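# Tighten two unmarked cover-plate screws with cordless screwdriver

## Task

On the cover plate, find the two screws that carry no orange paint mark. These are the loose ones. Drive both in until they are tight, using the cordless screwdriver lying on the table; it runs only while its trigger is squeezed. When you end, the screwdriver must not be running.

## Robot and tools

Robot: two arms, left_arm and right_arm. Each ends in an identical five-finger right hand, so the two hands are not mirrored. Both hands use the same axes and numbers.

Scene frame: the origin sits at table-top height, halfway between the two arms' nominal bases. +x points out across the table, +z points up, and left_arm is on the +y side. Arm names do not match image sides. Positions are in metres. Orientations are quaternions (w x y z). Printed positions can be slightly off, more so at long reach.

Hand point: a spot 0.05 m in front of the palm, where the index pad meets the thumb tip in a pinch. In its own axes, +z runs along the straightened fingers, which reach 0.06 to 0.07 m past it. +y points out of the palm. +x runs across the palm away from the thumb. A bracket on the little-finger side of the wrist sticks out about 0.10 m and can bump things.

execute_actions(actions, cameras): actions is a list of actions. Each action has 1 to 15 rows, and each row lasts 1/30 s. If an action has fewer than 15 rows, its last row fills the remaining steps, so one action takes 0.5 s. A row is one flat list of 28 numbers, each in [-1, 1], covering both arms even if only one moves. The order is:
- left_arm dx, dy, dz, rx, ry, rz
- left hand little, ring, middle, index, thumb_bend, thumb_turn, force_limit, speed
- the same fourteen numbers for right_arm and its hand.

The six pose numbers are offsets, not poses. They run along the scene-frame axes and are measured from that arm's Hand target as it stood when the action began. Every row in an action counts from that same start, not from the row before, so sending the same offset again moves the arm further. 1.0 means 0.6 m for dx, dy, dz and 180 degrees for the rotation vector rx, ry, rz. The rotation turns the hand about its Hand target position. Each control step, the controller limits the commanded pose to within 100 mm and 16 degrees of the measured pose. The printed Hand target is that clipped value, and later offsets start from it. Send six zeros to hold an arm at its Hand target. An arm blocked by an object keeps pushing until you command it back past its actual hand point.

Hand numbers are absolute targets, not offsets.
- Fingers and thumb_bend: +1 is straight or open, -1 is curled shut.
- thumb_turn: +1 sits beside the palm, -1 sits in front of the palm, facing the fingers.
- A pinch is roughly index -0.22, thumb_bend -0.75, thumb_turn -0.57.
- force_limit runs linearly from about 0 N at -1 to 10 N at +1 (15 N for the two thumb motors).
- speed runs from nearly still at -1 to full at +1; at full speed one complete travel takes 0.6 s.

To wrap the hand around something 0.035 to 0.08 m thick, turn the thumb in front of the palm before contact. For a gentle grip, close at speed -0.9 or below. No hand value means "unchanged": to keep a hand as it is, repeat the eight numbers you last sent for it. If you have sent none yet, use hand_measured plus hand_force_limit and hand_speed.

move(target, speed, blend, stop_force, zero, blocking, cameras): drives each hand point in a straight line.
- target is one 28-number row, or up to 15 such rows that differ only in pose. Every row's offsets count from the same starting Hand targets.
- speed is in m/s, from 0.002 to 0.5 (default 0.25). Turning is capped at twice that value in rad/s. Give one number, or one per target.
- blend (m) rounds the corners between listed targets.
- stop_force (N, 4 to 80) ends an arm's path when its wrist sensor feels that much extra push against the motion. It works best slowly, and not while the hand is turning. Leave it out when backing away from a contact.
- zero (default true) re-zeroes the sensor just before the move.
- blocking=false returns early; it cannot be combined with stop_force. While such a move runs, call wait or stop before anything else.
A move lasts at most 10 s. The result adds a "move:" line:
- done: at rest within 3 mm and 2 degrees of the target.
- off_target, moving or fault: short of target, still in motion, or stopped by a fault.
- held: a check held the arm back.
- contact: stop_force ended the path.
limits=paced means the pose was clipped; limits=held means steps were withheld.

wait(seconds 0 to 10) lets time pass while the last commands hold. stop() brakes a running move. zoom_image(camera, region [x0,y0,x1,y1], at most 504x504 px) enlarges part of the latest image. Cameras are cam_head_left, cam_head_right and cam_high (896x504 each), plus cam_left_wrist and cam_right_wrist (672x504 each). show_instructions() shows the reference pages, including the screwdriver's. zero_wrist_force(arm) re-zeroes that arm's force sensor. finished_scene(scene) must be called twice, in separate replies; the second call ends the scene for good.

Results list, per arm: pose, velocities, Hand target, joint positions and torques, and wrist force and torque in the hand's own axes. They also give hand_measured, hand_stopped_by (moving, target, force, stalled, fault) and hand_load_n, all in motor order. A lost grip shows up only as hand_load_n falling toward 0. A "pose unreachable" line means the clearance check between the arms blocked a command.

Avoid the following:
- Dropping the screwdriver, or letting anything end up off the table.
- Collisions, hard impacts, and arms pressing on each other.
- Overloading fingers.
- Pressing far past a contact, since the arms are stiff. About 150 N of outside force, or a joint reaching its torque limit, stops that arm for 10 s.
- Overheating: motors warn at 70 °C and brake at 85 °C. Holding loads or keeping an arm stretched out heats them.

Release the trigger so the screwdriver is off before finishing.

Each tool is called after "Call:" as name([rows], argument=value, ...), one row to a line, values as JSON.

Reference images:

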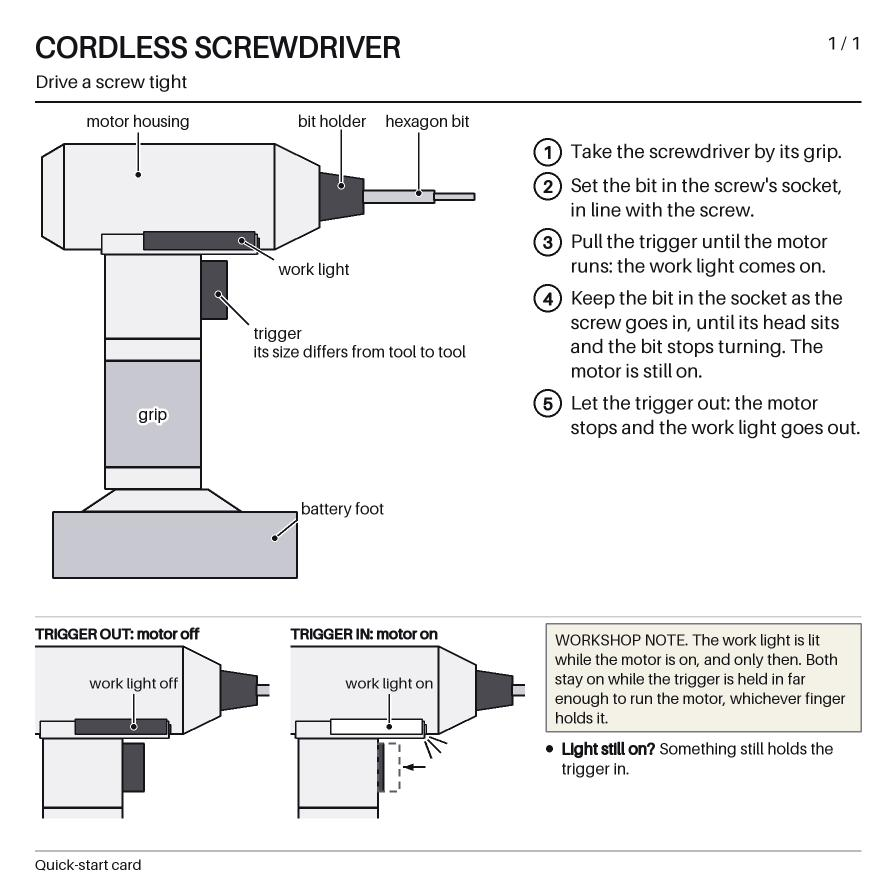

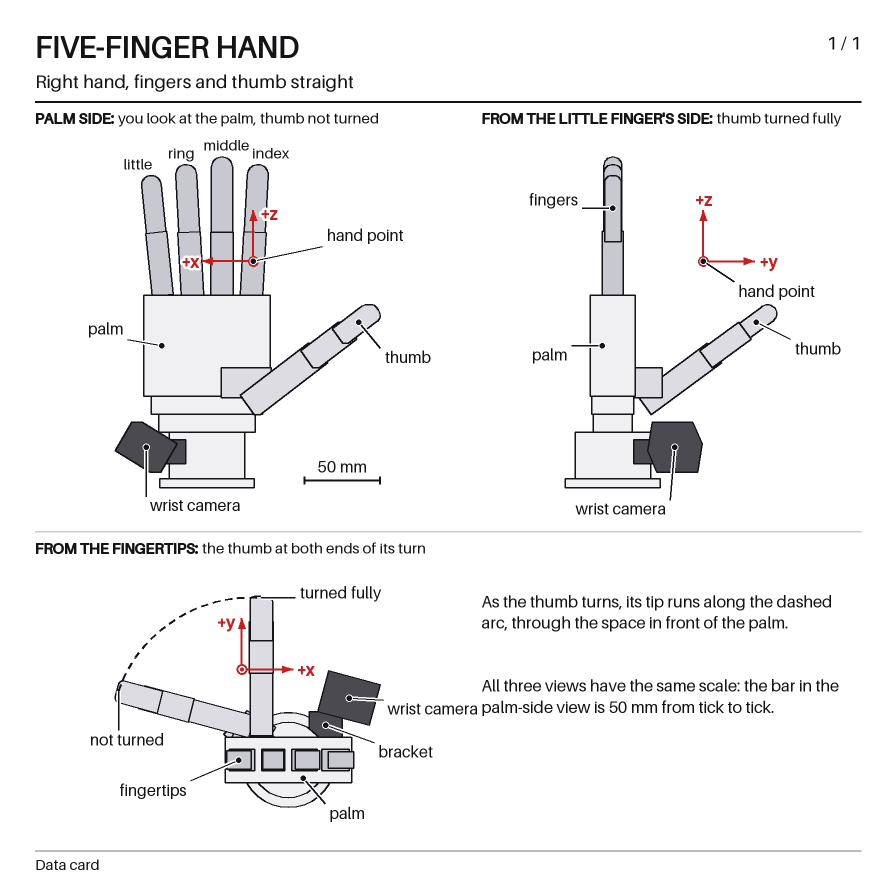

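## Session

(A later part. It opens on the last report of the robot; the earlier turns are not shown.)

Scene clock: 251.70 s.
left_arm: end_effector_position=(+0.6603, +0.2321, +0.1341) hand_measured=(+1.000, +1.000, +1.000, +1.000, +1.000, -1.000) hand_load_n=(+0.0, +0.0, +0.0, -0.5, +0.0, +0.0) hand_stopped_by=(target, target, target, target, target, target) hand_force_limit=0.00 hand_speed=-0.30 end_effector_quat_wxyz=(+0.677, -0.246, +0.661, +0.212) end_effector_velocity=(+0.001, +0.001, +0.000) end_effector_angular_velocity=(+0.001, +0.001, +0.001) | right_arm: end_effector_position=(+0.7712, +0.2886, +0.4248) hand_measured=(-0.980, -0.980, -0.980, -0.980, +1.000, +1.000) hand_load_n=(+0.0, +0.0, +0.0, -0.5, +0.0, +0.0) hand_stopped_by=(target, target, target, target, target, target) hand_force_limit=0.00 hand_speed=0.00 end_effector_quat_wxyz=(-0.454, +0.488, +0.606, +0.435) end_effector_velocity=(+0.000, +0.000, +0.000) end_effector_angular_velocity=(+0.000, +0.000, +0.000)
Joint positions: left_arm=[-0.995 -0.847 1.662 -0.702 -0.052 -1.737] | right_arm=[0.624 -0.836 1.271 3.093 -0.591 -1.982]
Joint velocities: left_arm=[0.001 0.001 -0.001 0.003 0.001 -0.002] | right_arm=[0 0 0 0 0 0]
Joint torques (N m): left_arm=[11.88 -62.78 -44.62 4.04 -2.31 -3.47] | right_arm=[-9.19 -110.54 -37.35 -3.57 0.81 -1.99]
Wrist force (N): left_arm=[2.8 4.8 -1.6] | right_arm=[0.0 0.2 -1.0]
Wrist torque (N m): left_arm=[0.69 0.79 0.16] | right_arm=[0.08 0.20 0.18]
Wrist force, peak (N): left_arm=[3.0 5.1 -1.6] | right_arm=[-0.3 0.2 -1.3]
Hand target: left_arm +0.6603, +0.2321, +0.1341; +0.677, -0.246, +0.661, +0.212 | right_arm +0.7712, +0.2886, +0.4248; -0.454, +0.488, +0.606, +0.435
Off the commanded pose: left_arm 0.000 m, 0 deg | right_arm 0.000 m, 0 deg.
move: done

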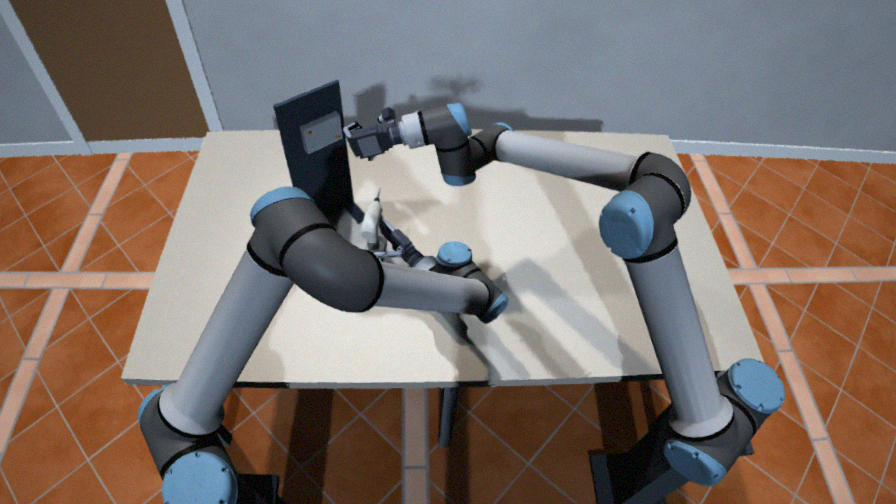

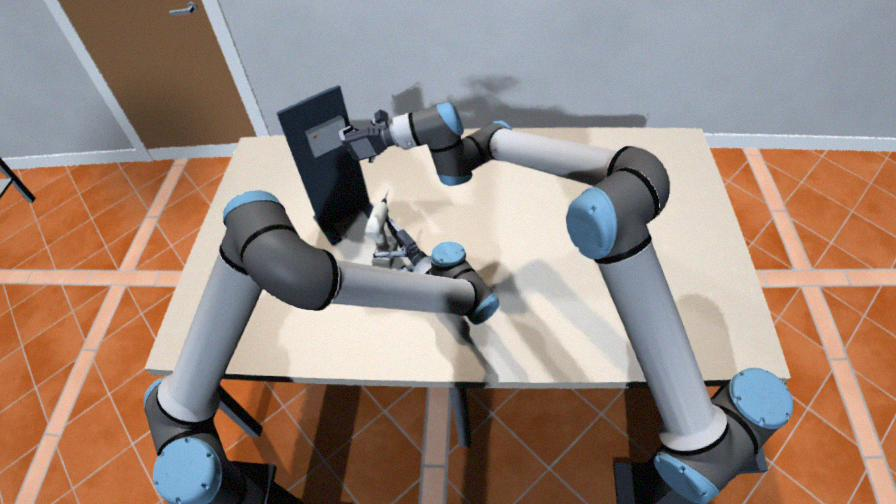

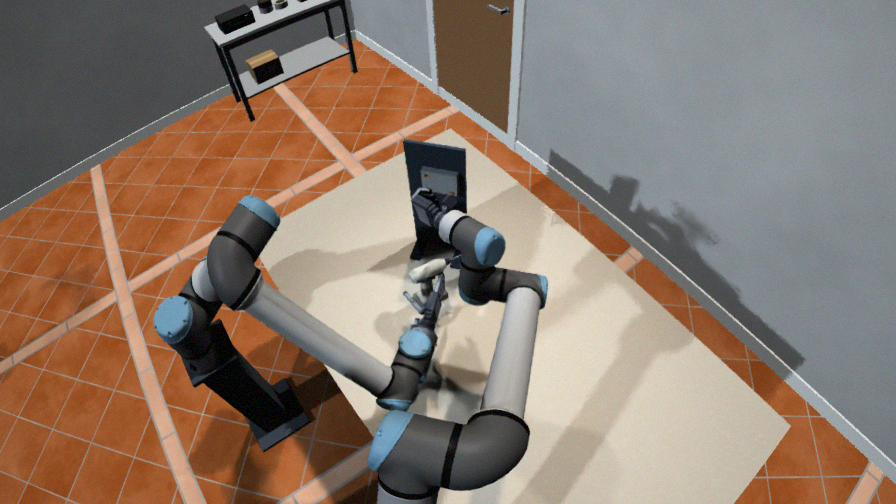

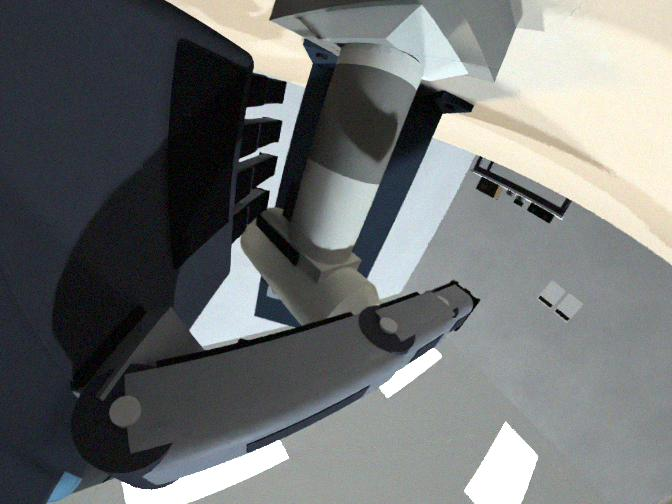

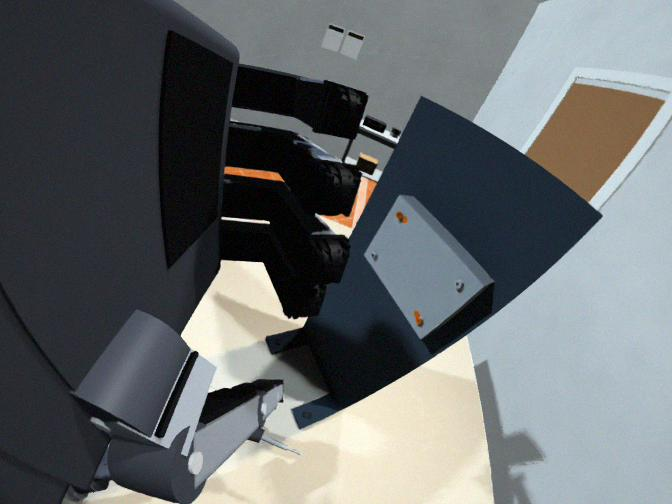

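Call:
move(target=[-0.17,-0.133,0.03,0,0,0,1,1,1,1,1,-1,0.0,-0.3,0,0,0,0,0,0,-0.98,-0.98,-0.98,-0.98,1,1,0,0.0], speed=0.08)

Call:
zoom_image(camera="cam_right_wrist", region=[362, 241, 392, 266])

Call:
zoom_image(camera="cam_right_wrist", region=[445, 274, 475, 299])

Call:
zoom_image(camera="cam_high", region=[380, 220, 480, 310])

Scene clock: 253.80 s.
left_arm: end_effector_position=(+0.5580, +0.1523, +0.1521) hand_measured=(+1.000, +1.000, +1.000, +1.000, +1.000, -1.000) hand_load_n=(+0.0, +0.0, +0.0, -0.5, +0.0, -0.5) hand_stopped_by=(target, target, target, target, target, target) hand_force_limit=0.00 hand_speed=-0.30 end_effector_quat_wxyz=(+0.677, -0.246, +0.661, +0.212) end_effector_velocity=(+0.004, +0.003, +0.000) end_effector_angular_velocity=(+0.000, +0.000, -0.001) | right_arm: end_effector_position=(+0.7712, +0.2886, +0.4248) hand_measured=(-0.980, -0.980, -0.980, -0.980, +1.000, +1.000) hand_load_n=(+0.0, +0.0, +0.0, +0.0, +0.0, +0.0) hand_stopped_by=(target, target, target, target, target, target) hand_force_limit=0.00 hand_speed=0.00 end_effector_quat_wxyz=(-0.454, +0.488, +0.606, +0.435) end_effector_velocity=(+0.000, +0.000, -0.002) end_effector_angular_velocity=(-0.001, +0.002, +0.001)
Joint positions: left_arm=[-1.161 -0.894 1.708 -0.788 -0.217 -1.649] | right_arm=[0.624 -0.836 1.271 3.093 -0.591 -1.982]
Joint velocities: left_arm=[0.006 0 0 0 0.007 -0.001] | right_arm=[0 0.001 0 0.001 0.001 0]
Joint torques (N m): left_arm=[15.82 -71.49 -16.11 -2.64 2.27 2.46] | right_arm=[-8.43 -110.6 -38.19 -3.29 0.73 -1.81]
Wrist force (N): left_arm=[-2.0 4.8 -1.1] | right_arm=[-0.2 0.1 -1.1]
Wrist torque (N m): left_arm=[0.80 0.45 -0.06] | right_arm=[0.07 0.24 0.16]
Wrist force, peak (N): left_arm=[3.7 4.3 -2.0] | right_arm=[-0.3 0.4 -1.3]
Hand target: left_arm +0.5581, +0.1524, +0.1520; +0.677, -0.246, +0.661, +0.212 | right_arm +0.7712, +0.2886, +0.4248; -0.454, +0.488, +0.606, +0.435
Off the commanded pose: left_arm 0.000 m, 0 deg | right_arm 0.000 m, 0 deg.
move: done

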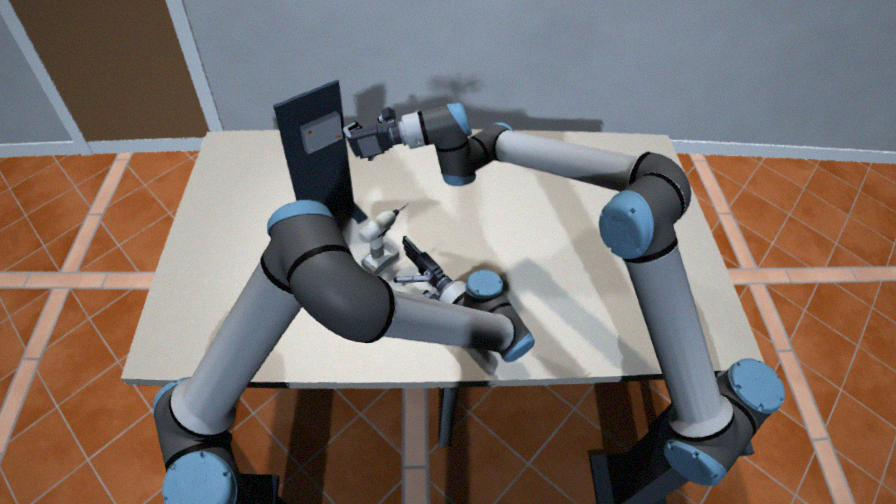

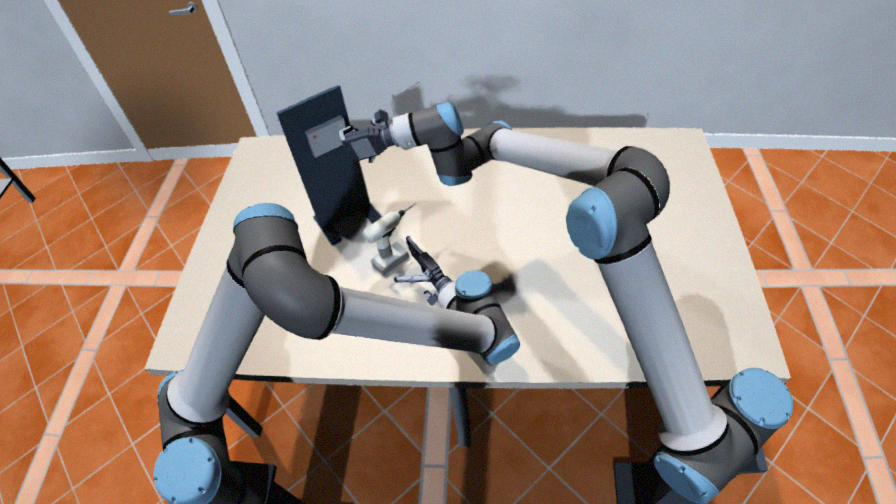

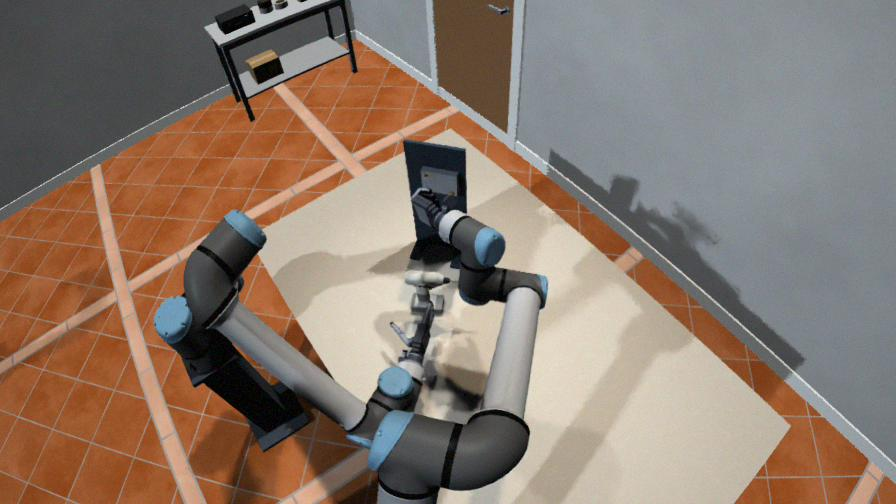

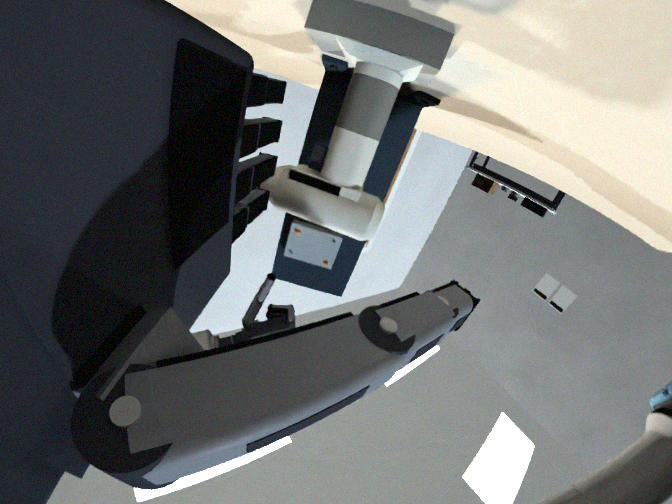

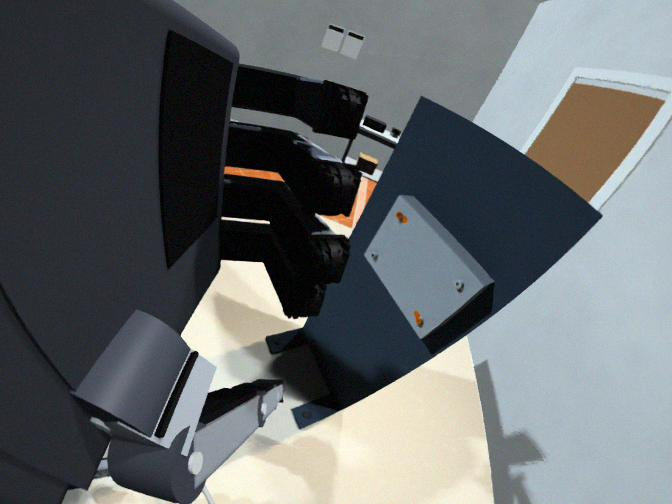

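Scaled by 16.800 from the camera's 672x504 image, which has a finer 960x720 frame.

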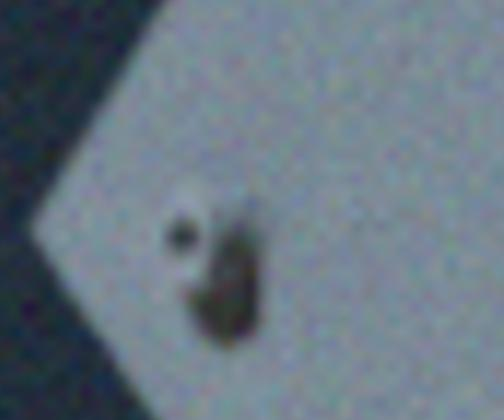

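Scaled by 16.800 from the camera's 672x504 image, which has a finer 960x720 frame.

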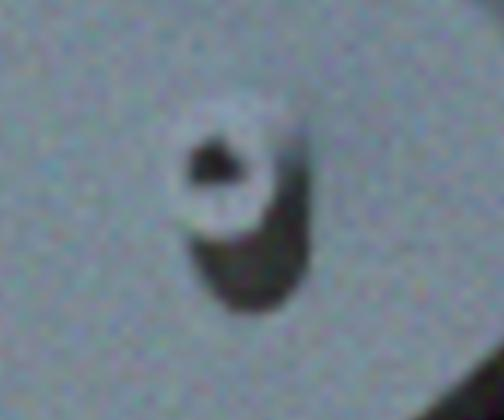

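Scaled by 5.040.

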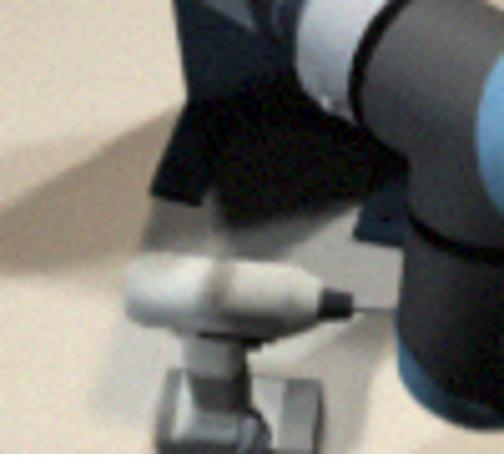

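Call:
finished_scene(scene=1)

This call ended nothing. Check each condition of the task against the scene as it is now, look again where you are not sure, and mend what is not met. Then call finished_scene again.

Call:
wait(seconds=0.3, cameras=["cam_high", "cam_right_wrist", "cam_head_left"])

Scene clock: 254.53 s.
left_arm: end_effector_position=(+0.5581, +0.1524, +0.1521) hand_measured=(+1.000, +1.000, +1.000, +1.000, +1.000, -1.000) hand_load_n=(-0.5, +0.0, +0.0, +0.0, +0.0, +0.0) hand_stopped_by=(target, target, target, target, target, target) hand_force_limit=0.00 hand_speed=-0.30 end_effector_quat_wxyz=(+0.677, -0.246, +0.661, +0.212) end_effector_velocity=(+0.000, +0.000, +0.000) end_effector_angular_velocity=(-0.001, -0.001, +0.001) | right_arm: end_effector_position=(+0.7712, +0.2886, +0.4248) hand_measured=(-0.980, -0.980, -0.980, -0.980, +1.000, +1.000) hand_load_n=(+0.0, +0.0, +0.0, +0.0, +0.0, +0.0) hand_stopped_by=(target, target, target, target, target, target) hand_force_limit=0.00 hand_speed=0.00 end_effector_quat_wxyz=(-0.454, +0.488, +0.606, +0.435) end_effector_velocity=(+0.000, +0.000, -0.001) end_effector_angular_velocity=(+0.000, +0.000, +0.000)
Joint positions: left_arm=[-1.16 -0.894 1.708 -0.788 -0.216 -1.649] | right_arm=[0.624 -0.836 1.271 3.093 -0.591 -1.982]
Joint velocities: left_arm=[0 0 0 -0.001 -0.001 -0.001] | right_arm=[0 0.001 0 -0.001 0 0]
Joint torques (N m): left_arm=[7.67 -56.37 -18.47 -2.22 1.9 -1.98] | right_arm=[-7.26 -110.98 -38.34 -3.2 0.63 -1.78]
Wrist force (N): left_arm=[-1.9 4.9 -0.9] | right_arm=[-0.2 0.2 -0.8]
Wrist torque (N m): left_arm=[0.79 0.44 -0.05] | right_arm=[0.06 0.23 0.17]
Wrist force, peak (N): left_arm=[-1.9 4.9 -0.9] | right_arm=[-0.4 0.4 -1.1]
Hand target: left_arm +0.5581, +0.1524, +0.1520; +0.677, -0.246, +0.661, +0.212 | right_arm +0.7712, +0.2886, +0.4248; -0.454, +0.488, +0.606, +0.435
Off the commanded pose: left_arm 0.000 m, 0 deg | right_arm 0.000 m, 0 deg.
wait: 0.30 s; at rest from the start
Images, in order (width x height): cam_head_left 896x504, cam_high 896x504, cam_right_wrist 672x504.

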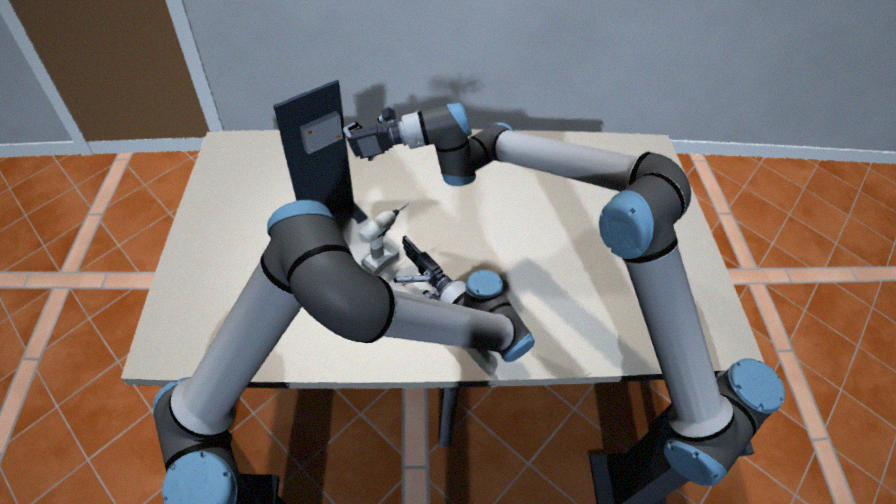

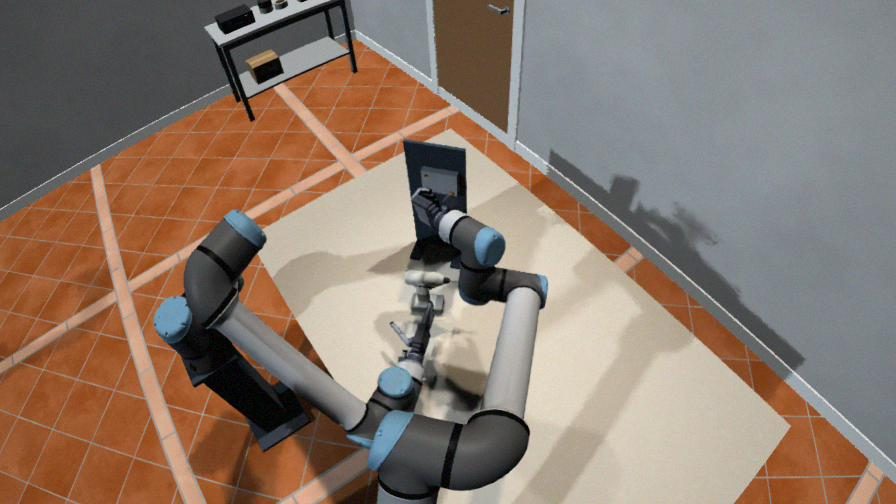

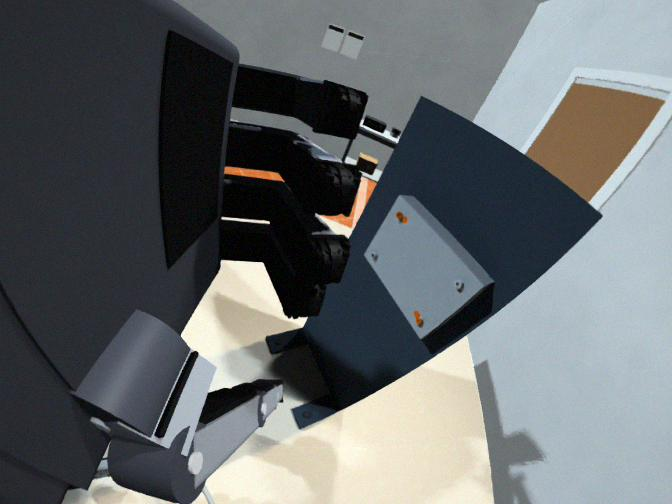

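Call:
zoom_image(camera="cam_right_wrist", region=[360, 190, 500, 340])

Call:
finished_scene(scene=1)

Scaled by 3.360 from the camera's 672x504 image, which has a finer 960x720 frame.

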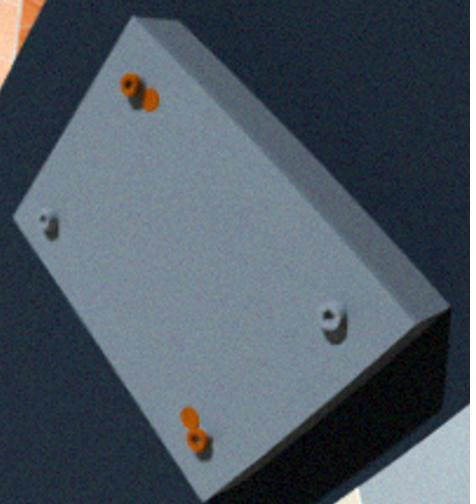

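The scene is finished: the task was done.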